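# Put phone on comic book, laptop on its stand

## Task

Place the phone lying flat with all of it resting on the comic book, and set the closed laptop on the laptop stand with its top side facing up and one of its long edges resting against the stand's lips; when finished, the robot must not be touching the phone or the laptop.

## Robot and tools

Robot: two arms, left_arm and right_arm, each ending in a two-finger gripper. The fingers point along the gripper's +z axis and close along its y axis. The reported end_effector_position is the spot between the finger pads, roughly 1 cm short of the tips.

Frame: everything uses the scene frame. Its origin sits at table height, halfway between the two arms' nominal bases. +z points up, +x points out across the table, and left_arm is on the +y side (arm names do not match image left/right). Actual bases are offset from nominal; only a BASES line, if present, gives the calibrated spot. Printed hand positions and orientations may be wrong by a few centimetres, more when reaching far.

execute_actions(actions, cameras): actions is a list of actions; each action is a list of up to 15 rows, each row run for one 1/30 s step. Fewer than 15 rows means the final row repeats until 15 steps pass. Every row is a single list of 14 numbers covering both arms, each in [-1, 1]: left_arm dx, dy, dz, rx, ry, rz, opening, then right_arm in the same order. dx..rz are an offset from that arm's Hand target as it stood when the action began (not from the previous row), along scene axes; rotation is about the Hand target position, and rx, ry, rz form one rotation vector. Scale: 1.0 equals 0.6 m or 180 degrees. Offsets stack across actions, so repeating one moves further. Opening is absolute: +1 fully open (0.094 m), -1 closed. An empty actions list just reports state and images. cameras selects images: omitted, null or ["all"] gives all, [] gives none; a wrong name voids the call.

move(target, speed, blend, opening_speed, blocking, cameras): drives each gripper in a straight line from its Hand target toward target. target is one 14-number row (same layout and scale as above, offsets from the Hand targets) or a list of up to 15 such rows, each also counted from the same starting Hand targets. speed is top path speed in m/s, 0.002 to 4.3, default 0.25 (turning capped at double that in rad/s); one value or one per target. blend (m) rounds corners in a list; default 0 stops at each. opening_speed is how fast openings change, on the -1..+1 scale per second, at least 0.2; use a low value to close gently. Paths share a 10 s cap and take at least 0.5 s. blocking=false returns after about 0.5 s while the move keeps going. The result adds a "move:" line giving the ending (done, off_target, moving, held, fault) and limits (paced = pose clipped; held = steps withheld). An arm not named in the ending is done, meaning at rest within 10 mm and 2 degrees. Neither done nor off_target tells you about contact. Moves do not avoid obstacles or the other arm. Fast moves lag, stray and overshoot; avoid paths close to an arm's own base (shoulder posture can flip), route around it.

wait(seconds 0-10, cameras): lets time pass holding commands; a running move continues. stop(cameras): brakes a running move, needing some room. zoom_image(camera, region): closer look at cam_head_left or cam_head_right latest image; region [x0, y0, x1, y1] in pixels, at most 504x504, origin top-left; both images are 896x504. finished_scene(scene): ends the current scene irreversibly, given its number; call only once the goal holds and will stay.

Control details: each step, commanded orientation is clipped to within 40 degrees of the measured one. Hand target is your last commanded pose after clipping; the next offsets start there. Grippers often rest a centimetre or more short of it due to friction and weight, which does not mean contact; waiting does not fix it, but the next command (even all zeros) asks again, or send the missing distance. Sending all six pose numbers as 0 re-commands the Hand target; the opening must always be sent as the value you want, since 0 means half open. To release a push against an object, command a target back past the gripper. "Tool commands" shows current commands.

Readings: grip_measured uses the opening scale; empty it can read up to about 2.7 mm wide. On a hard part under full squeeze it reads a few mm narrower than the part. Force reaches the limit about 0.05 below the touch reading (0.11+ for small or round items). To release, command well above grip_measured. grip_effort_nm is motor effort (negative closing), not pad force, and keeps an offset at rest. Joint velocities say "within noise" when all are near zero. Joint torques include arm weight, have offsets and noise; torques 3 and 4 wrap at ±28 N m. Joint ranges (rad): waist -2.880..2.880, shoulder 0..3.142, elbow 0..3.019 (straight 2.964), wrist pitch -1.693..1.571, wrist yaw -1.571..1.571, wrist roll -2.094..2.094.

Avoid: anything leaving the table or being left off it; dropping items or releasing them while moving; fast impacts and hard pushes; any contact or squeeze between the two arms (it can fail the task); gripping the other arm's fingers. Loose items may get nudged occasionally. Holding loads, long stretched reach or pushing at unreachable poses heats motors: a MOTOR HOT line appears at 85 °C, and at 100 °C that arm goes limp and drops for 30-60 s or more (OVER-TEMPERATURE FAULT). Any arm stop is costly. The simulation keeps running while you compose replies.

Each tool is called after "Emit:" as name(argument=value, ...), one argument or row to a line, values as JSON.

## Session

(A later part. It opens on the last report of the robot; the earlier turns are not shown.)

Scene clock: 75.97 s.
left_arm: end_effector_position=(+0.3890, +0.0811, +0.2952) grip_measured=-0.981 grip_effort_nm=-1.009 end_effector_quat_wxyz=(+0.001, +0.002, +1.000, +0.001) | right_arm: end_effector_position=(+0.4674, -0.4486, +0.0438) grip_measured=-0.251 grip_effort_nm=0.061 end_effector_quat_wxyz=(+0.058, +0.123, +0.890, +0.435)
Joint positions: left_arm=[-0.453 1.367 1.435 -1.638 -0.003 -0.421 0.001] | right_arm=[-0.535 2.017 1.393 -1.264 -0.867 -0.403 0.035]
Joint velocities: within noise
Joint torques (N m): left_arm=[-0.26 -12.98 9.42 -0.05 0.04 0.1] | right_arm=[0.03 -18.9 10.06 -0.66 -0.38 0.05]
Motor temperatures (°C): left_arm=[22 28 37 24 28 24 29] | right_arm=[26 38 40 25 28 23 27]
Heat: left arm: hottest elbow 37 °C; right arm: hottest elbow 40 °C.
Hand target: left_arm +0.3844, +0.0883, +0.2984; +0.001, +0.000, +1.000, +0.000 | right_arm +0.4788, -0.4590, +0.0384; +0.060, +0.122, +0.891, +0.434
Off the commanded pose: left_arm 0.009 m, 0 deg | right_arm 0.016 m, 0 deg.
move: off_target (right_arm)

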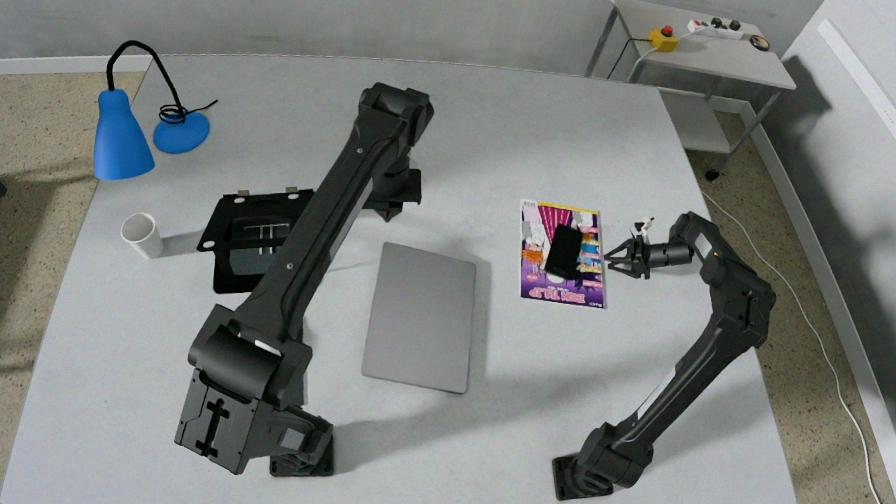

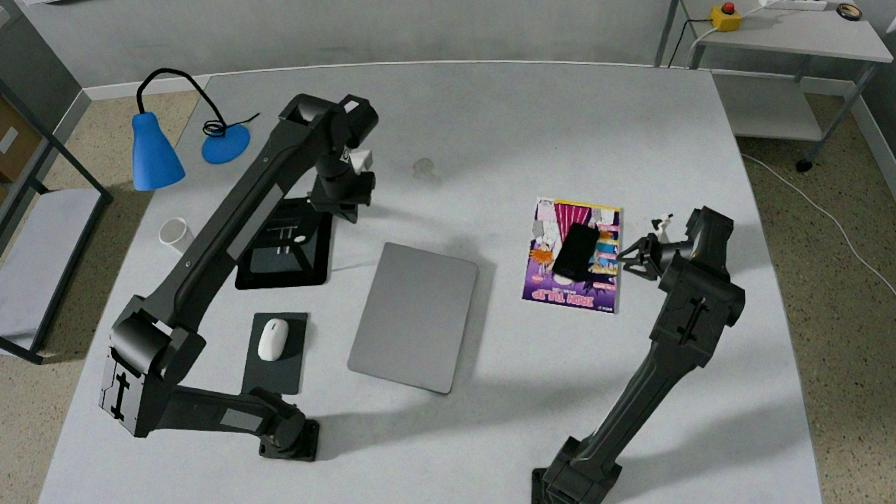

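Emit:
move(
  target=[
    [0.0,0,-0.05,0,0,0,-1,0,0,0.27,0,0,0,-0.25],
    [0.21,0.04,-0.15,0,0,0,-1,-0.43,0.45,0.27,-0.287,0.04,0.08,-1],
  ],
  speed=0.25,
)

Emit:
zoom_image(
  camera="cam_head_left",
  region=[190, 170, 620, 410],
)

Emit:
zoom_image(
  camera="cam_head_right",
  region=[190, 170, 620, 410],
)

Scene clock: 106.57 s.
left_arm: end_effector_position=(+0.4843, +0.1139, +0.1876) grip_measured=-0.981 grip_effort_nm=-1.004 end_effector_quat_wxyz=(-0.032, +0.001, +0.999, +0.011) | right_arm: end_effector_position=(+0.2275, -0.1895, +0.2039) grip_measured=-0.990 grip_effort_nm=-0.471 end_effector_quat_wxyz=(+0.008, +0.003, +1.000, +0.004)
Joint positions: left_arm=[-0.306 1.632 1.444 -1.45 -0.003 -0.274 0.001] | right_arm=[0.433 1.07 0.95 -1.433 -0.001 0.445 0]
Joint velocities: within noise
Joint torques (N m): left_arm=[-0.26 -15.38 16.25 0.66 0.06 0.12] | right_arm=[1.38 -8 7.98 -0.16 0.13 0.22]
Motor temperatures (°C): left_arm=[22 28 37 24 28 24 29] | right_arm=[26 39 41 25 27 23 26]
Heat: left arm: hottest elbow 37 °C; right arm: hottest elbow 41 °C.
Hand target: left_arm +0.5103, +0.1124, +0.2085; +0.001, +0.000, +1.000, +0.000 | right_arm +0.2209, -0.1889, +0.2006; +0.000, +0.001, +1.000, +0.000
Off the commanded pose: left_arm 0.033 m, 4 deg | right_arm 0.008 m, 1 deg.
move: off_target (left_arm)

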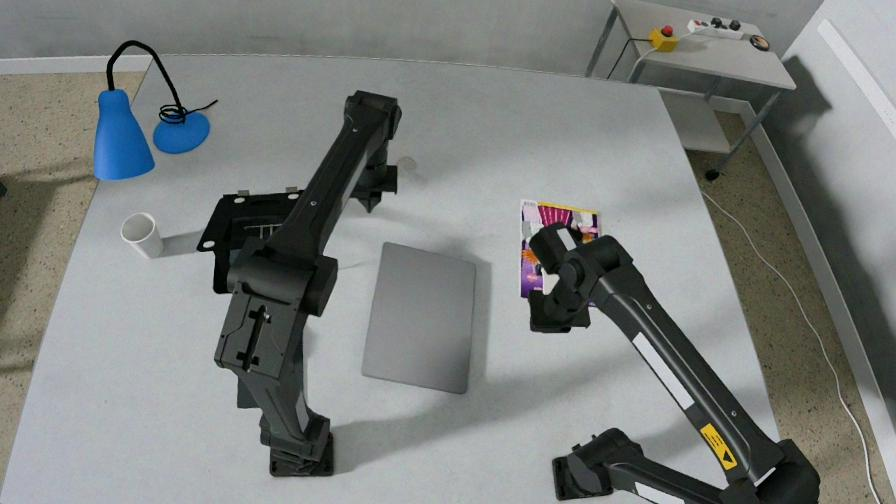

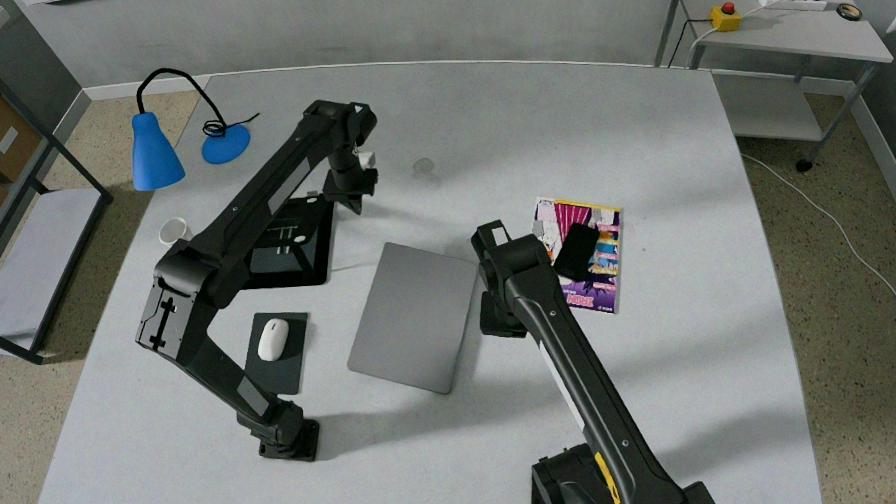

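Scaled by 1.172.

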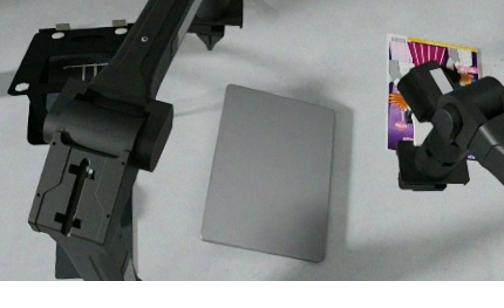

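Scaled by 1.172.

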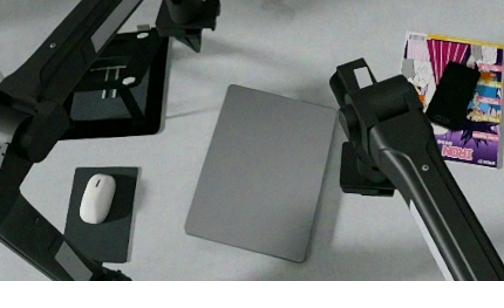

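Emit:
move(
  target=[0,0,-0.31,0,0,0,-1,0,0,-0.3,0,0,0,-1],
  speed=0.25,
)

Emit:
zoom_image(
  camera="cam_head_right",
  region=[190, 170, 620, 410],
)

Scene clock: 111.50 s.
left_arm: end_effector_position=(+0.5070, +0.1075, +0.0228) grip_measured=-0.981 grip_effort_nm=-1.004 end_effector_quat_wxyz=(-0.004, +0.001, +1.000, +0.003) | right_arm: end_effector_position=(+0.2249, -0.1907, +0.0285) grip_measured=-0.991 grip_effort_nm=-0.496 end_effector_quat_wxyz=(+0.007, +0.003, +1.000, +0.004)
Joint positions: left_arm=[-0.306 1.817 1.227 -0.989 -0.003 -0.274 0.001] | right_arm=[0.433 1.278 0.604 -0.88 -0.001 0.445 0]
Joint velocities: within noise
Joint torques (N m): left_arm=[-0.85 -16.97 8.25 0.83 0.08 0.11] | right_arm=[1.38 -7.18 6.27 0.72 0.12 0.22]
Motor temperatures (°C): left_arm=[22 28 37 24 28 24 29] | right_arm=[26 39 41 25 27 23 26]
Heat: left arm: hottest elbow 37 °C; right arm: hottest elbow 41 °C.
Hand target: left_arm +0.5104, +0.1124, +0.0225; +0.001, +0.000, +1.000, +0.000 | right_arm +0.2208, -0.1890, +0.0206; +0.000, +0.001, +1.000, +0.000
Off the commanded pose: left_arm 0.006 m, 1 deg | right_arm 0.009 m, 1 deg.
move: done

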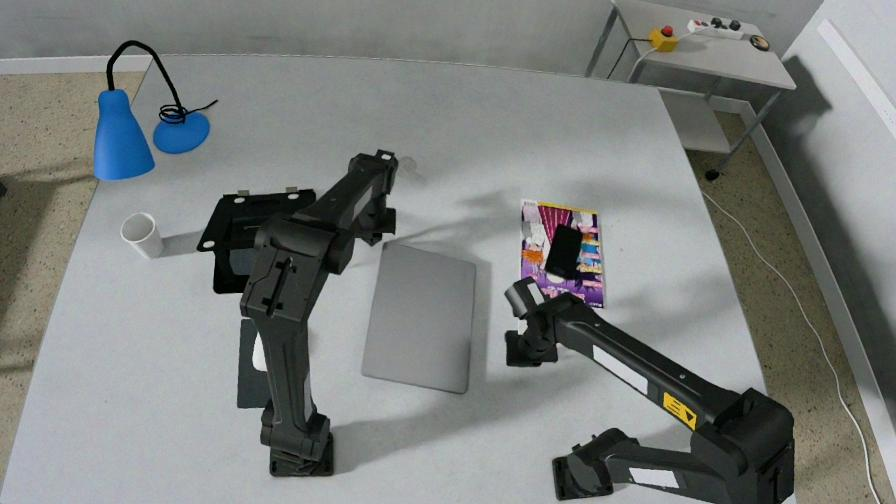

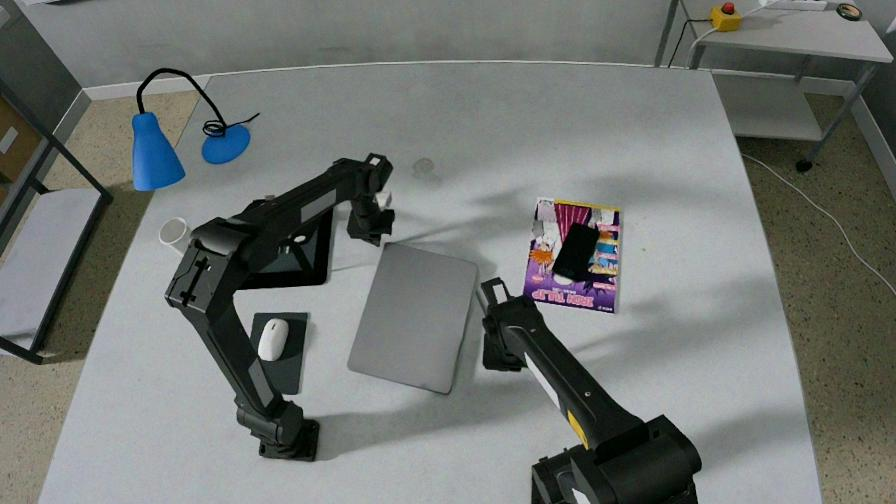

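Scaled by 1.172.

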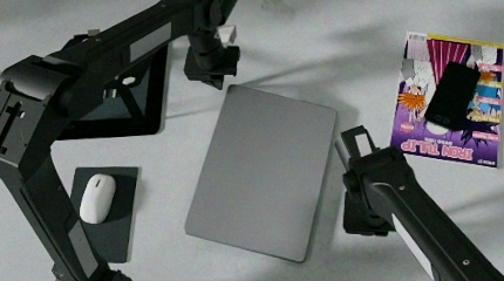

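Emit:
move(
  target=[
    [-0.075,0,0,0,0,0,-1,-0.065,0,0,0,0,0,-1],
    [-0.07,-0.05,0,0,0,0,-1,-0.065,0.1,0,0,0,0,-1],
    [-0.03,-0.16,0,0,0,0,-1,-0.1,0.3,0,0,0,0,-1],
  ],
  speed=0.08,
)

Emit:
zoom_image(
  camera="cam_head_left",
  region=[300, 200, 620, 410],
)

Scene clock: 120.60 s.
left_arm: end_effector_position=(+0.4752, +0.0351, +0.0129) grip_measured=-0.981 grip_effort_nm=-0.999 end_effector_quat_wxyz=(-0.013, -0.003, +1.000, +0.008) | right_arm: end_effector_position=(+0.1509, -0.0312, +0.0150) grip_measured=-0.991 grip_effort_nm=-0.491 end_effector_quat_wxyz=(-0.009, +0.003, +1.000, -0.012)
Joint positions: left_arm=[-0.466 1.834 1.221 -0.988 -0.003 -0.443 0.001] | right_arm=[0.992 1.473 0.748 -0.875 -0.002 1.003 0]
Joint velocities: within noise
Joint torques (N m): left_arm=[-2.67 -15.62 13.55 0.17 0.05 -0.12] | right_arm=[1.32 -9.93 10.04 0.21 0.14 0.19]
Motor temperatures (°C): left_arm=[22 29 37 24 27 24 29] | right_arm=[26 38 41 25 27 23 26]
Heat: left arm: hottest elbow 37 °C; right arm: hottest elbow 41 °C.
Hand target: left_arm +0.4923, +0.0164, +0.0224; +0.001, +0.000, +1.000, +0.000 | right_arm +0.1609, -0.0089, +0.0206; +0.000, +0.001, +1.000, +0.000
Off the commanded pose: left_arm 0.027 m, 2 deg | right_arm 0.025 m, 2 deg.
move: off_target (left_arm, right_arm)

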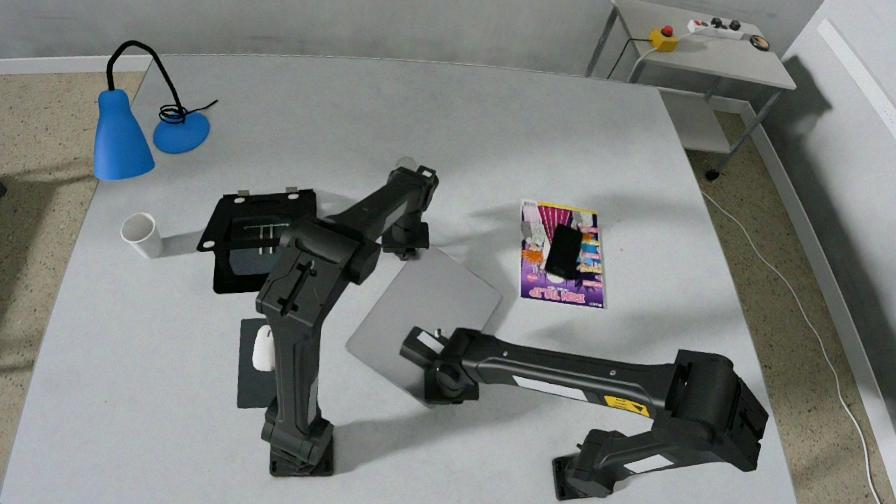

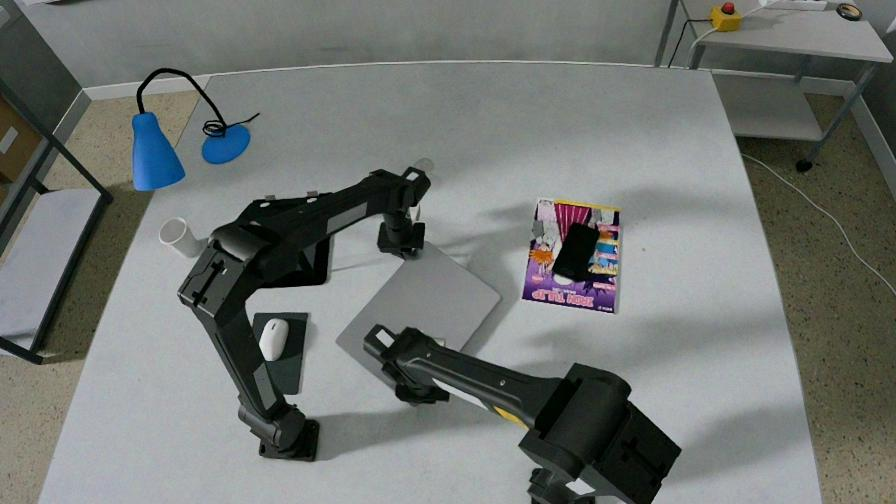

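Scaled by 1.575.

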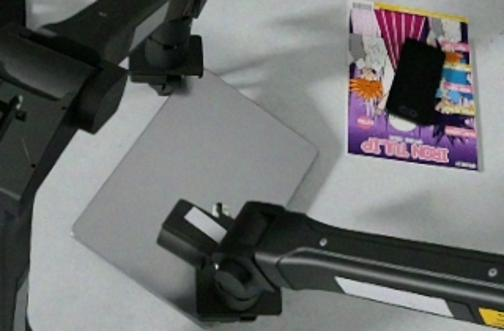

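Emit:
move(
  target=[0.015,-0.13,0.01,0,0,0,-1,0.0,0.14,0.005,0,0,0,-1],
  speed=0.07,
)

Emit:
zoom_image(
  camera="cam_head_left",
  region=[300, 200, 620, 410],
)

Scene clock: 125.83 s.
left_arm: end_effector_position=(+0.4841, -0.0434, +0.0152) grip_measured=-0.981 grip_effort_nm=-0.999 end_effector_quat_wxyz=(-0.016, +0.000, +1.000, +0.011) | right_arm: end_effector_position=(+0.1452, +0.0505, +0.0178) grip_measured=-0.991 grip_effort_nm=-0.481 end_effector_quat_wxyz=(-0.014, -0.004, +1.000, -0.013)
Joint positions: left_arm=[-0.591 1.934 1.384 -1.059 -0.002 -0.563 0.001] | right_arm=[1.111 1.63 0.948 -0.924 -0.013 1.107 0]
Joint velocities: within noise
Joint torques (N m): left_arm=[-2.9 -18.61 14.35 -0.08 0 -0.13] | right_arm=[0.38 -12.86 11.1 0.16 0.54 0.2]
Motor temperatures (°C): left_arm=[22 29 38 24 27 24 29] | right_arm=[26 38 42 25 26 23 26]
Heat: left arm: hottest elbow 38 °C; right arm: hottest elbow 42 °C.
Hand target: left_arm +0.5013, -0.0616, +0.0284; +0.001, +0.000, +1.000, +0.000 | right_arm +0.1609, +0.0751, +0.0236; +0.000, +0.001, +1.000, +0.000
Off the commanded pose: left_arm 0.028 m, 2 deg | right_arm 0.030 m, 2 deg.
move: off_target (left_arm, right_arm)

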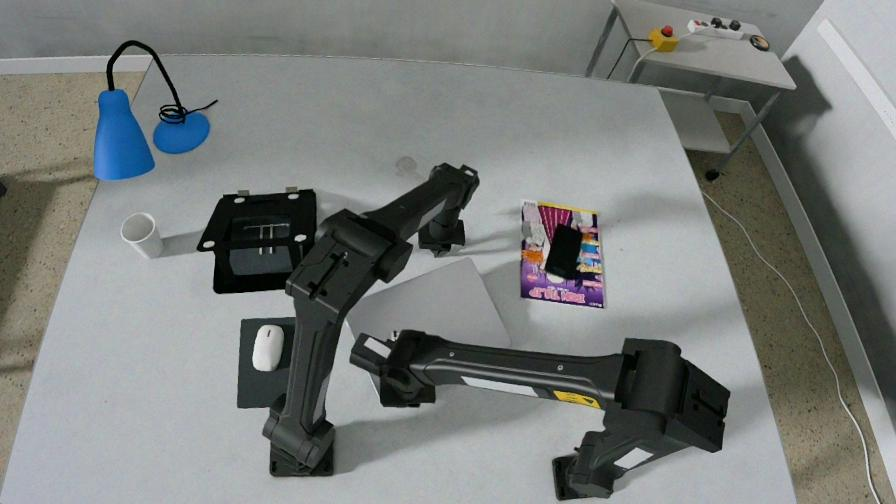

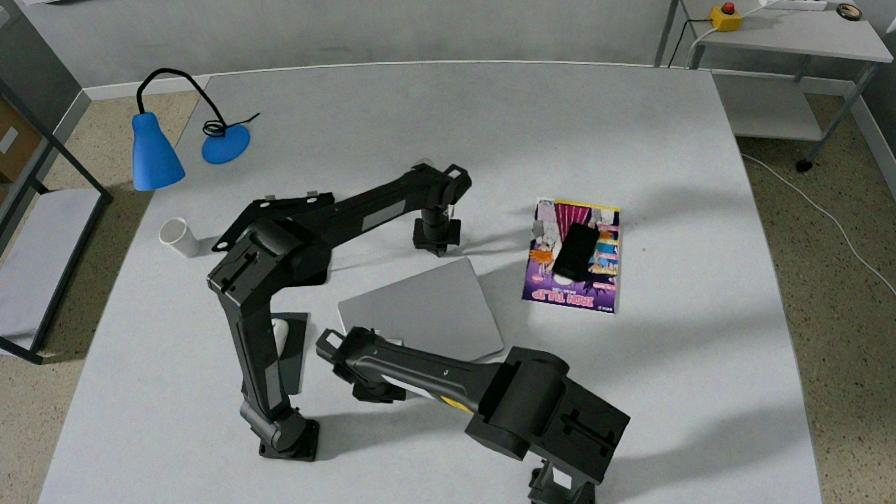

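Scaled by 1.575.

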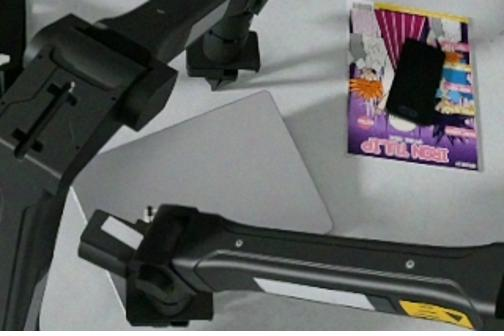

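Emit:
move(
  target=[
    [0.06,0,0.02,0,0,0,-1,0,0,0,0,0,0,-1],
    [0.06,-0.13,0.02,0,0,0,-1,0,0,0,0,0,0,-1],
    [-0.12,-0.13,0.0,0,0,0,-1,0,0,0,0,0,0,-1],
  ],
  speed=0.1,
)

Emit:
zoom_image(
  camera="cam_head_left",
  region=[300, 200, 620, 410],
)

Scene clock: 135.63 s.
left_arm: end_effector_position=(+0.4360, -0.1399, +0.0219) grip_measured=-0.981 grip_effort_nm=-0.994 end_effector_quat_wxyz=(-0.002, +0.001, +1.000, +0.003) | right_arm: end_effector_position=(+0.1452, +0.0505, +0.0178) grip_measured=-0.991 grip_effort_nm=-0.486 end_effector_quat_wxyz=(-0.014, -0.004, +1.000, -0.013)
Joint positions: left_arm=[-0.785 1.955 1.439 -1.062 -0.001 -0.755 0.001] | right_arm=[1.111 1.63 0.948 -0.924 -0.013 1.108 0]
Joint velocities: within noise
Joint torques (N m): left_arm=[-2.08 -21.48 7.21 0.31 -0.11 -0.08] | right_arm=[0.26 -12.86 11.12 0.18 0.54 0.23]
Motor temperatures (°C): left_arm=[22 29 38 23 27 24 29] | right_arm=[26 37 43 25 27 23 26]
Heat: left arm: hottest elbow 38 °C; right arm: hottest elbow 43 °C.
Hand target: left_arm +0.4293, -0.1396, +0.0285; +0.001, +0.000, +1.000, +0.000 | right_arm +0.1609, +0.0751, +0.0236; +0.000, +0.001, +1.000, +0.000
Off the commanded pose: left_arm 0.009 m, 0 deg | right_arm 0.030 m, 2 deg.
move: off_target (right_arm)

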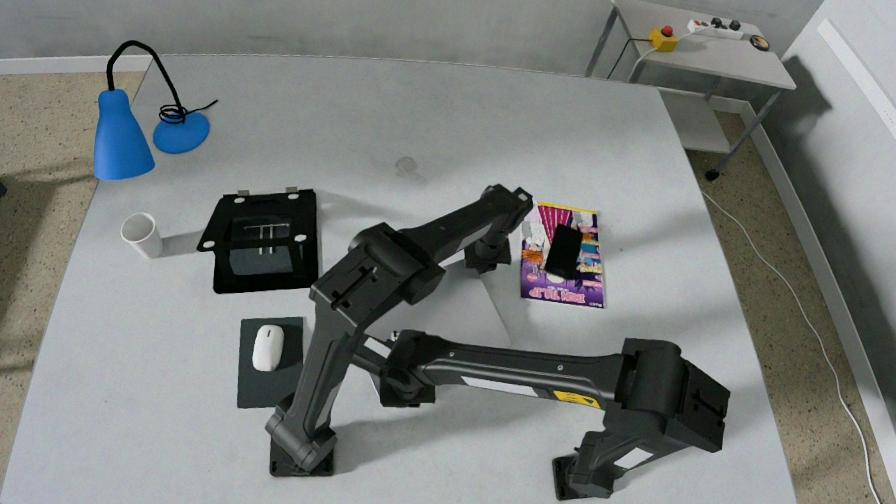

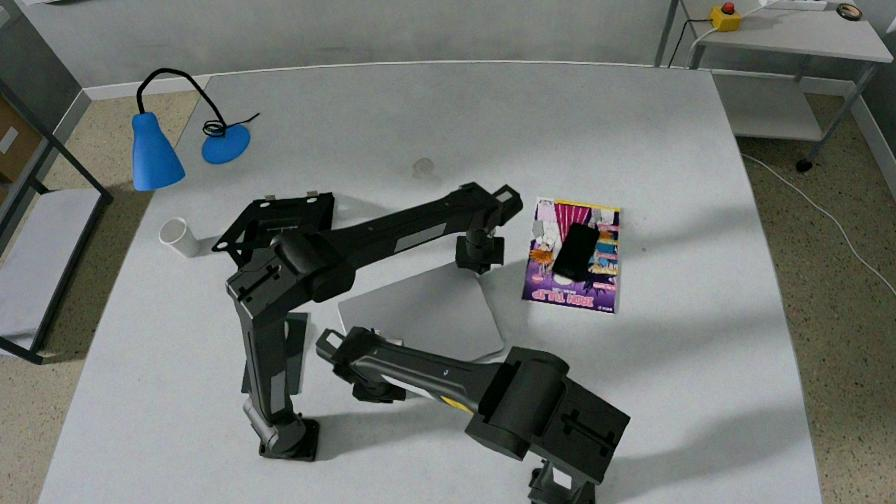

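Scaled by 1.575.

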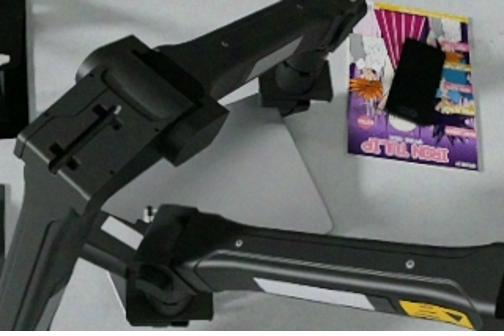

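Emit:
move(
  target=[
    [0.15,0,0.02,0,0,0,-1,0,0,0,0,0,0,-1],
    [0.15,0.09,0.0,0,0,0,-1,0,0,0,0,0,0,-1],
    [-0.05,0.08,0.0,0,0,0,-1,0,0,0,0,0,0,-1],
  ],
  speed=0.1,
)

Emit:
zoom_image(
  camera="cam_head_left",
  region=[300, 200, 620, 410],
)

Scene clock: 142.47 s.
left_arm: end_effector_position=(+0.4061, -0.0881, +0.0207) grip_measured=-0.981 grip_effort_nm=-0.994 end_effector_quat_wxyz=(-0.005, -0.002, +1.000, +0.006) | right_arm: end_effector_position=(+0.1505, +0.0569, +0.0215) grip_measured=-0.991 grip_effort_nm=-0.481 end_effector_quat_wxyz=(-0.006, -0.004, +1.000, -0.009)
Joint positions: left_arm=[-0.751 1.835 1.247 -0.998 -0.002 -0.726 0.001] | right_arm=[1.111 1.634 0.965 -0.924 -0.002 1.108 0]
Joint velocities: within noise
Joint torques (N m): left_arm=[-2.55 -19.25 7.39 0.32 -0.03 -0.06] | right_arm=[0.32 -13.22 10.03 0.23 0.15 0.23]
Motor temperatures (°C): left_arm=[22 29 38 23 27 24 29] | right_arm=[26 37 44 25 26 23 26]
Heat: left arm: hottest elbow 38 °C; right arm: hottest elbow 44 °C.
Hand target: left_arm +0.3995, -0.0916, +0.0285; +0.001, +0.000, +1.000, +0.000 | right_arm +0.1608, +0.0750, +0.0235; +0.000, +0.001, +1.000, +0.000
Off the commanded pose: left_arm 0.011 m, 1 deg | right_arm 0.021 m, 1 deg.
move: off_target (left_arm, right_arm)

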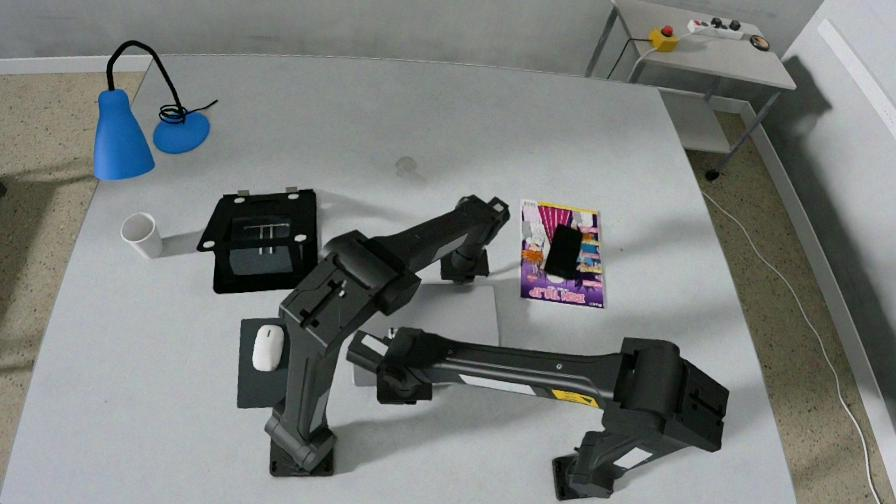

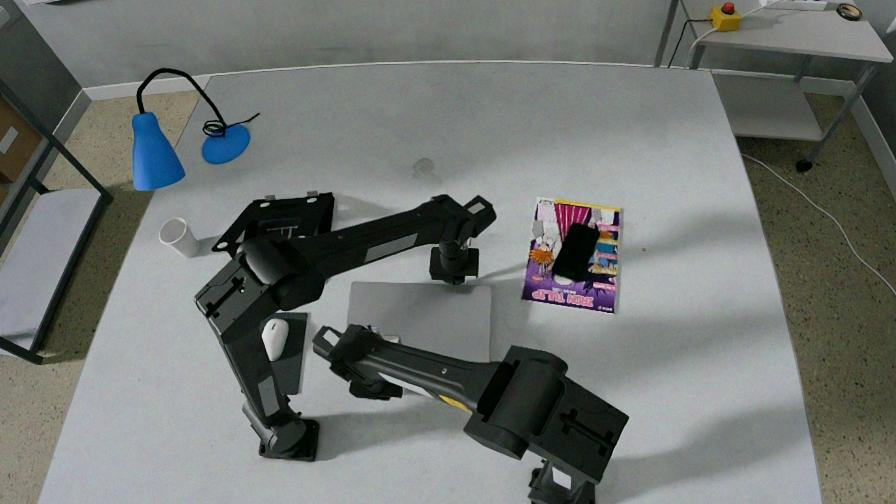

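Scaled by 1.575.

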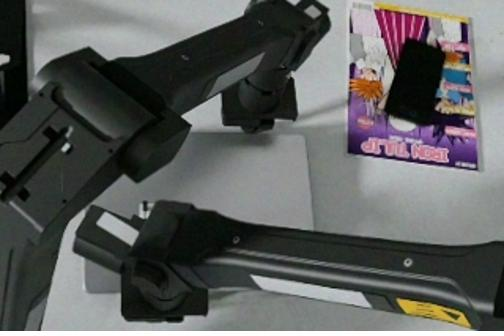

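Emit:
move(
  target=[
    [0.03,0,0,0,0,0,-1,-0.02,0,0.1,0,0,0,-1],
    [0.03,0.14,0.0,0,0,0,-1,-0.02,-0.2,0.3,0,0,0,-1],
    [-0.085,0.14,0.0,0,0,0,-1,0.05,-0.4,0.3,0,0,0,-1],
  ],
  speed=0.12,
)

Emit:
zoom_image(
  camera="cam_head_left",
  region=[300, 200, 620, 440],
)

Scene clock: 149.77 s.
left_arm: end_effector_position=(+0.3655, -0.0052, +0.0286) grip_measured=-0.981 grip_effort_nm=-0.994 end_effector_quat_wxyz=(+0.008, -0.009, +1.000, -0.002) | right_arm: end_effector_position=(+0.1955, -0.1580, +0.2068) grip_measured=-0.991 grip_effort_nm=-0.486 end_effector_quat_wxyz=(+0.007, -0.001, +1.000, +0.003)
Joint positions: left_arm=[-0.668 1.621 0.972 -0.906 -0.006 -0.656 0.001] | right_arm=[0.591 1.036 0.935 -1.456 0.002 0.594 0]
Joint velocities: within noise
Joint torques (N m): left_arm=[-4.19 -15.74 5.94 0.2 0.08 -0.11] | right_arm=[-0.26 -8.12 7.65 -0.21 0.02 0.17]
Motor temperatures (°C): left_arm=[22 30 38 23 27 24 29] | right_arm=[26 37 43 25 26 23 26]
Heat: left arm: hottest elbow 38 °C; right arm: hottest elbow 43 °C.
Hand target: left_arm +0.3483, -0.0076, +0.0285; +0.001, +0.000, +1.000, +0.000 | right_arm +0.1907, -0.1650, +0.2035; +0.000, +0.001, +1.000, +0.000
Off the commanded pose: left_arm 0.017 m, 1 deg | right_arm 0.009 m, 1 deg.
move: off_target (left_arm)

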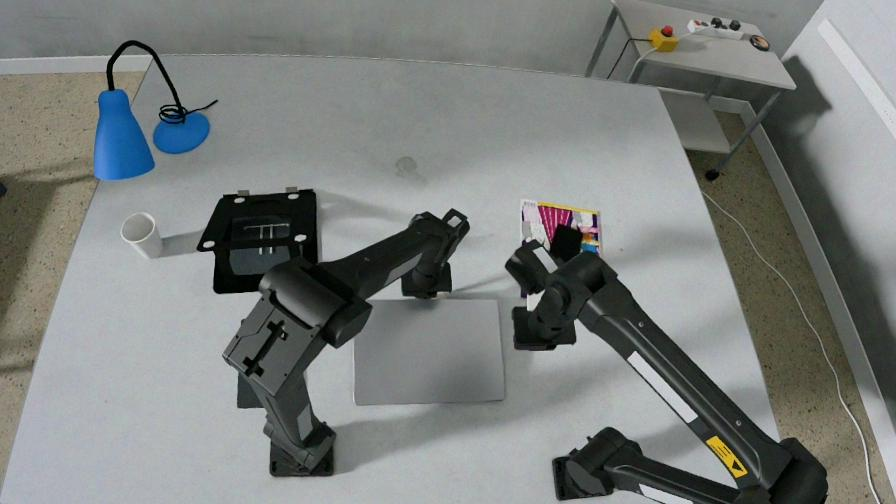

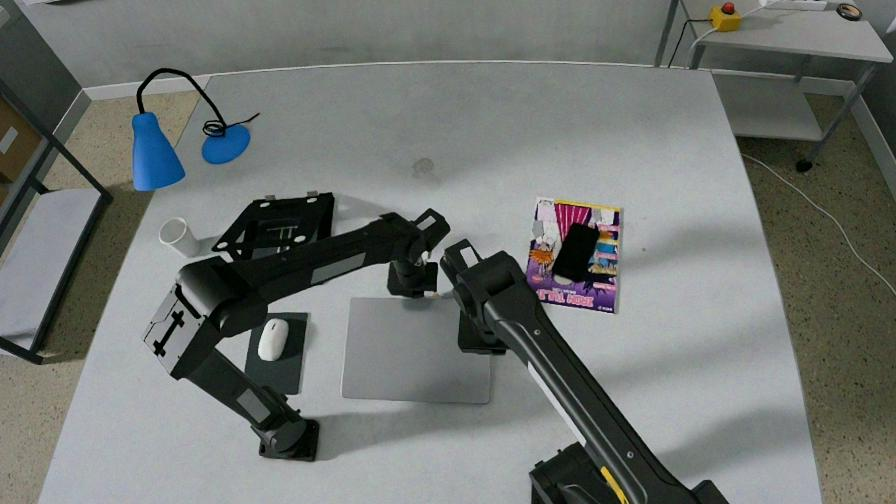

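Scaled by 1.575.

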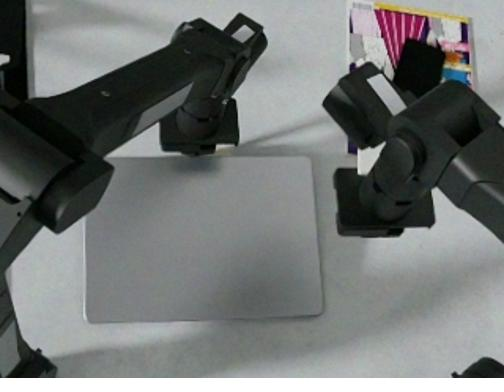

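Emit:
move(
  target=[
    [0.05,0,0.3,0,0,0,-1,0,0,0,0,0,0,-1],
    [0.155,0.73,0.33,0,0,0,1,0,0,0,0,0,0,-1],
  ],
  speed=0.3,
)

Emit:
zoom_image(
  camera="cam_head_left",
  region=[100, 150, 380, 350],
)

Emit:
zoom_image(
  camera="cam_head_right",
  region=[130, 150, 410, 350],
)

Scene clock: 165.83 s.
left_arm: end_effector_position=(+0.4233, +0.4206, +0.2055) grip_measured=+0.997 grip_effort_nm=0.129 end_effector_quat_wxyz=(-0.021, -0.003, +1.000, -0.008) | right_arm: end_effector_position=(+0.1955, -0.1580, +0.2068) grip_measured=-0.991 grip_effort_nm=-0.486 end_effector_quat_wxyz=(+0.007, -0.002, +1.000, +0.003)
Joint positions: left_arm=[0.397 1.507 1.345 -1.454 -0.003 0.42 0.094] | right_arm=[0.591 1.036 0.935 -1.456 0.002 0.593 0]
Joint velocities: within noise
Joint torques (N m): left_arm=[-1.26 -13.39 16.43 -0.09 0.12 0.14] | right_arm=[-0.38 -8.06 7.62 -0.18 0.02 0.08]
Motor temperatures (°C): left_arm=[22 30 38 23 27 24 29] | right_arm=[26 36 44 25 26 23 26]
Heat: left arm: hottest elbow 38 °C; right arm: hottest elbow 44 °C.
Hand target: left_arm +0.4413, +0.4304, +0.2265; +0.001, +0.000, +1.000, +0.000 | right_arm +0.1907, -0.1650, +0.2035; +0.000, +0.001, +1.000, +0.000
Off the commanded pose: left_arm 0.029 m, 3 deg | right_arm 0.009 m, 1 deg.
move: off_target (left_arm); target 2's new opening was sent with left_arm's hand 0.029 m and 3 deg from that target

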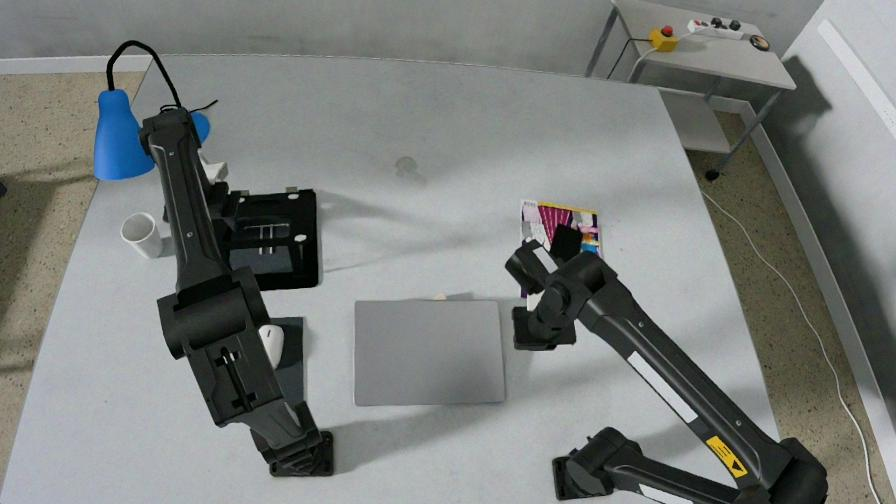

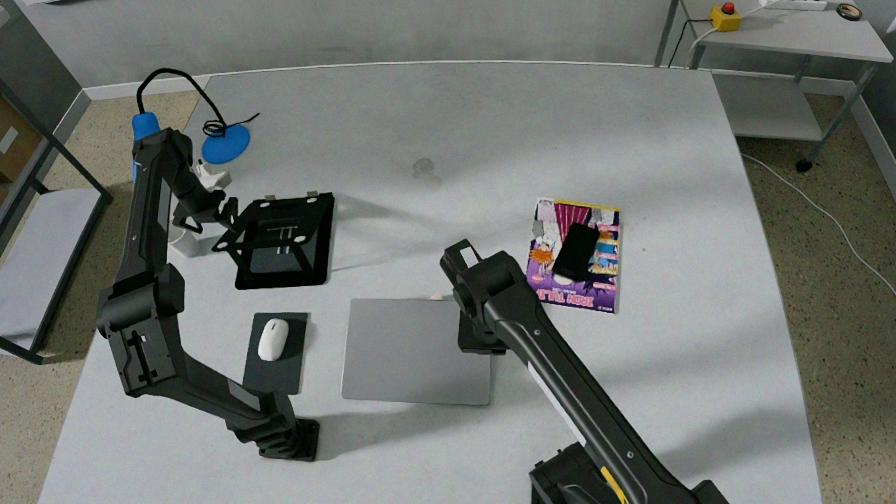

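Scaled by 1.800.

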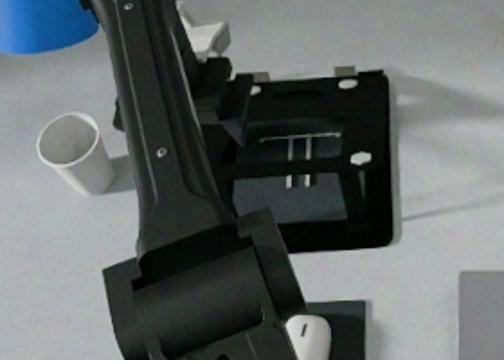

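Scaled by 1.800.

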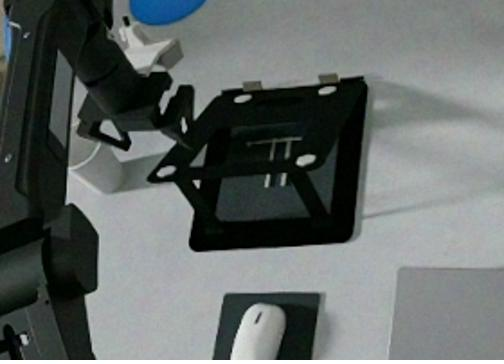

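Emit:
move(
  target=[0.075,-0.01,-0.14,0,0,0,1,0,0,0,0,0,0,-1],
  speed=0.15,
)

Emit:
zoom_image(
  camera="cam_head_right",
  region=[190, 160, 370, 300],
)

Emit:
zoom_image(
  camera="cam_head_left",
  region=[150, 150, 330, 300],
)

Scene clock: 170.57 s.
left_arm: end_effector_position=(+0.4743, +0.4260, +0.1368) grip_measured=+0.998 grip_effort_nm=0.125 end_effector_quat_wxyz=(-0.013, -0.001, +1.000, -0.005) | right_arm: end_effector_position=(+0.1955, -0.1580, +0.2068) grip_measured=-0.991 grip_effort_nm=-0.486 end_effector_quat_wxyz=(+0.007, -0.002, +1.000, +0.003)
Joint positions: left_arm=[0.364 1.661 1.345 -1.281 -0.001 0.391 0.094] | right_arm=[0.591 1.036 0.935 -1.456 0.002 0.593 0]
Joint velocities: within noise
Joint torques (N m): left_arm=[-2.02 -15.97 11.48 0.53 0.12 -0.07] | right_arm=[-0.38 -8.06 7.62 -0.18 0.01 0.09]
Motor temperatures (°C): left_arm=[22 30 38 23 27 24 29] | right_arm=[26 36 43 25 26 23 26]
Heat: left arm: hottest elbow 38 °C; right arm: hottest elbow 43 °C.
Hand target: left_arm +0.4863, +0.4244, +0.1425; +0.001, +0.000, +1.000, +0.000 | right_arm +0.1907, -0.1650, +0.2035; +0.000, +0.001, +1.000, +0.000
Off the commanded pose: left_arm 0.013 m, 2 deg | right_arm 0.009 m, 1 deg.
move: off_target (left_arm)

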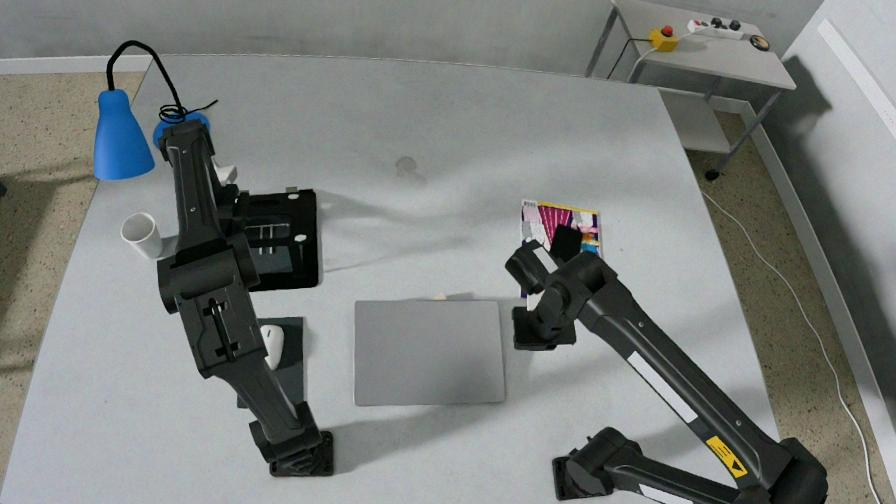

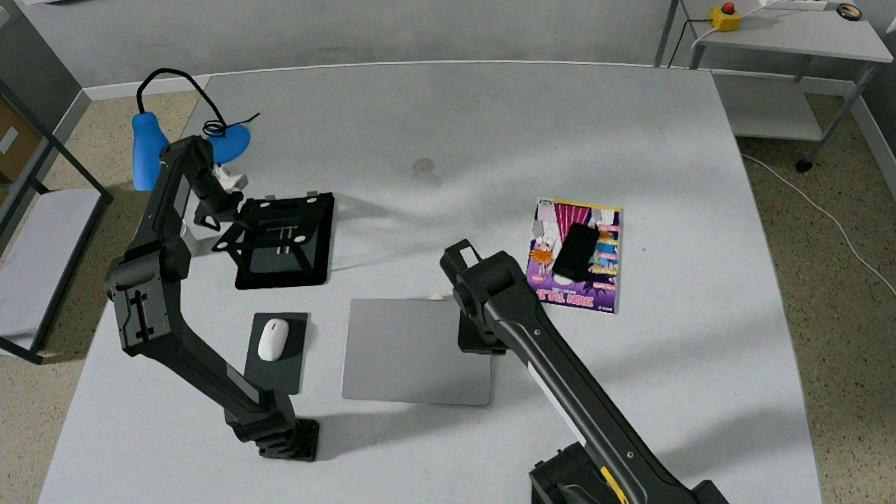

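Scaled by 2.800.

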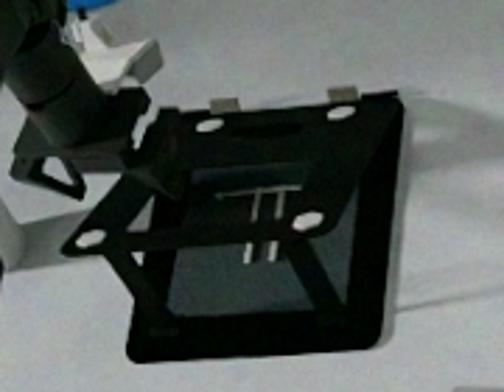

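Scaled by 2.800.

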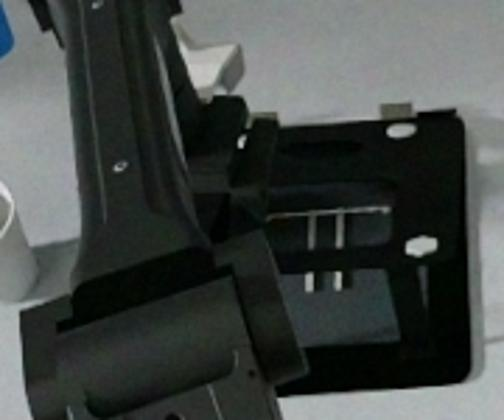

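Emit:
move(
  target=[
    [0.045,0.012,0,0,0,0,1,0,0,0,0,0,0,-1],
    [0.045,0.012,-0.06,0,0,0,1,0,0,0,0,0,0,-1],
  ],
  speed=0.1,
)

Emit:
zoom_image(
  camera="cam_head_right",
  region=[190, 160, 370, 300],
)

Scene clock: 175.30 s.
left_arm: end_effector_position=(+0.4991, +0.4339, +0.1028) grip_measured=+0.998 grip_effort_nm=0.125 end_effector_quat_wxyz=(-0.012, -0.002, +1.000, -0.004) | right_arm: end_effector_position=(+0.1955, -0.1580, +0.2068) grip_measured=-0.991 grip_effort_nm=-0.486 end_effector_quat_wxyz=(+0.007, -0.002, +1.000, +0.003)
Joint positions: left_arm=[0.359 1.754 1.373 -1.215 -0.001 0.384 0.094] | right_arm=[0.591 1.036 0.935 -1.456 0.002 0.593 0]
Joint velocities: within noise
Joint torques (N m): left_arm=[-2.37 -16.21 11.73 0.7 0.04 -0.09] | right_arm=[-0.32 -8.12 7.61 -0.18 0.02 0.09]
Motor temperatures (°C): left_arm=[22 29 38 23 27 24 29] | right_arm=[26 36 43 25 26 23 26]
Heat: left arm: hottest elbow 38 °C; right arm: hottest elbow 43 °C.
Hand target: left_arm +0.5133, +0.4316, +0.1066; +0.001, +0.000, +1.000, +0.000 | right_arm +0.1907, -0.1650, +0.2035; +0.000, +0.001, +1.000, +0.000
Off the commanded pose: left_arm 0.015 m, 2 deg | right_arm 0.009 m, 1 deg.
move: off_target (left_arm)

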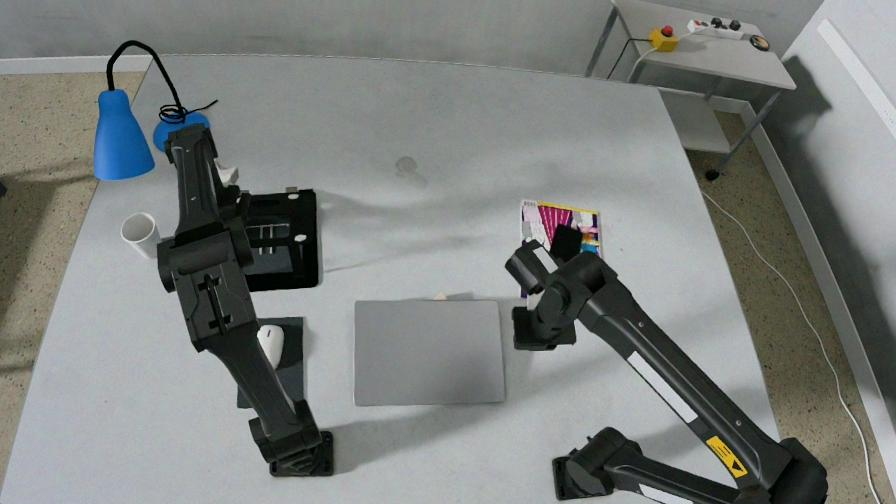

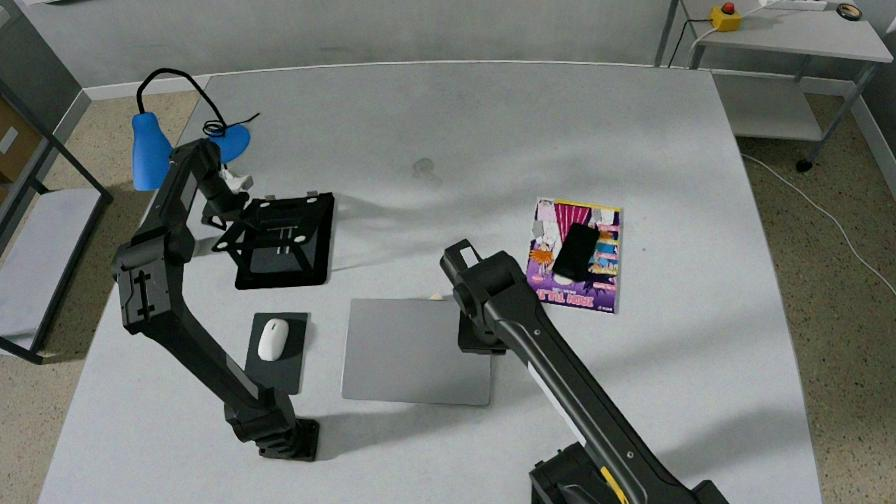

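Scaled by 2.800.

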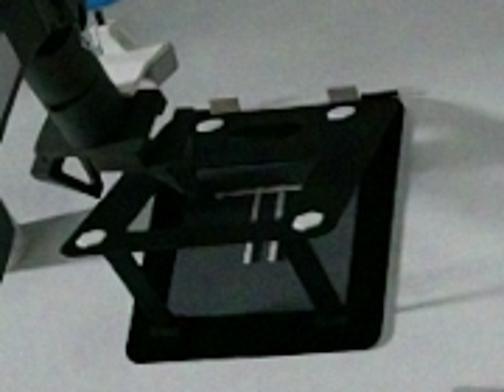

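Emit:
move(
  target=[
    [0.01,0.03,0,0,0,0,1,0,0,0,0,0,0,-1],
    [0.01,0.03,-0.045,0,0,0,1,0,0,0,0,0,0,-1],
  ],
  speed=0.08,
)

Emit:
zoom_image(
  camera="cam_head_right",
  region=[190, 160, 370, 300],
)

Scene clock: 179.57 s.
left_arm: end_effector_position=(+0.5087, +0.4385, +0.0750) grip_measured=+0.998 grip_effort_nm=0.125 end_effector_quat_wxyz=(-0.013, +0.001, +1.000, -0.005) | right_arm: end_effector_position=(+0.1955, -0.1580, +0.2068) grip_measured=-0.991 grip_effort_nm=-0.486 end_effector_quat_wxyz=(+0.007, -0.002, +1.000, +0.003)
Joint positions: left_arm=[0.36 1.81 1.373 -1.162 -0.001 0.391 0.094] | right_arm=[0.591 1.036 0.935 -1.456 0.002 0.593 0]
Joint velocities: within noise
Joint torques (N m): left_arm=[-0.67 -17.61 11.7 0.58 0.08 0.08] | right_arm=[-0.38 -8.06 7.61 -0.18 0.02 0.09]
Motor temperatures (°C): left_arm=[22 29 38 23 27 24 29] | right_arm=[26 36 43 25 26 23 26]
Heat: left arm: hottest elbow 38 °C; right arm: hottest elbow 43 °C.
Hand target: left_arm +0.5194, +0.4496, +0.0795; +0.001, +0.000, +1.000, +0.000 | right_arm +0.1907, -0.1650, +0.2035; +0.000, +0.001, +1.000, +0.000
Off the commanded pose: left_arm 0.016 m, 2 deg | right_arm 0.009 m, 1 deg.
move: off_target (left_arm)

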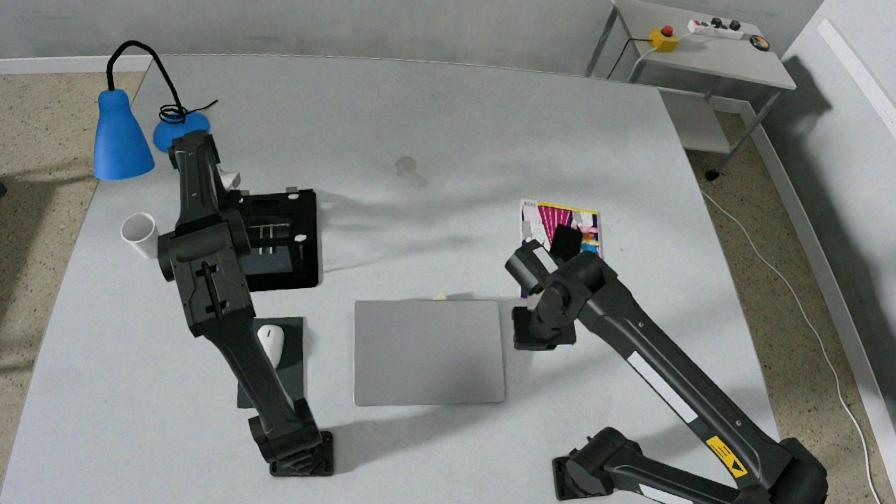

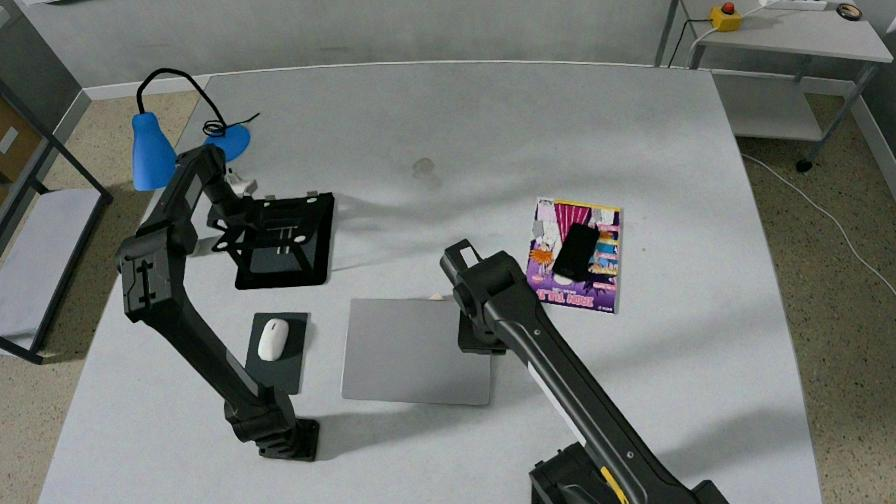

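Scaled by 2.800.

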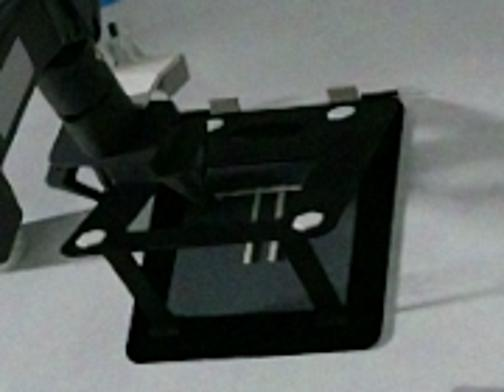

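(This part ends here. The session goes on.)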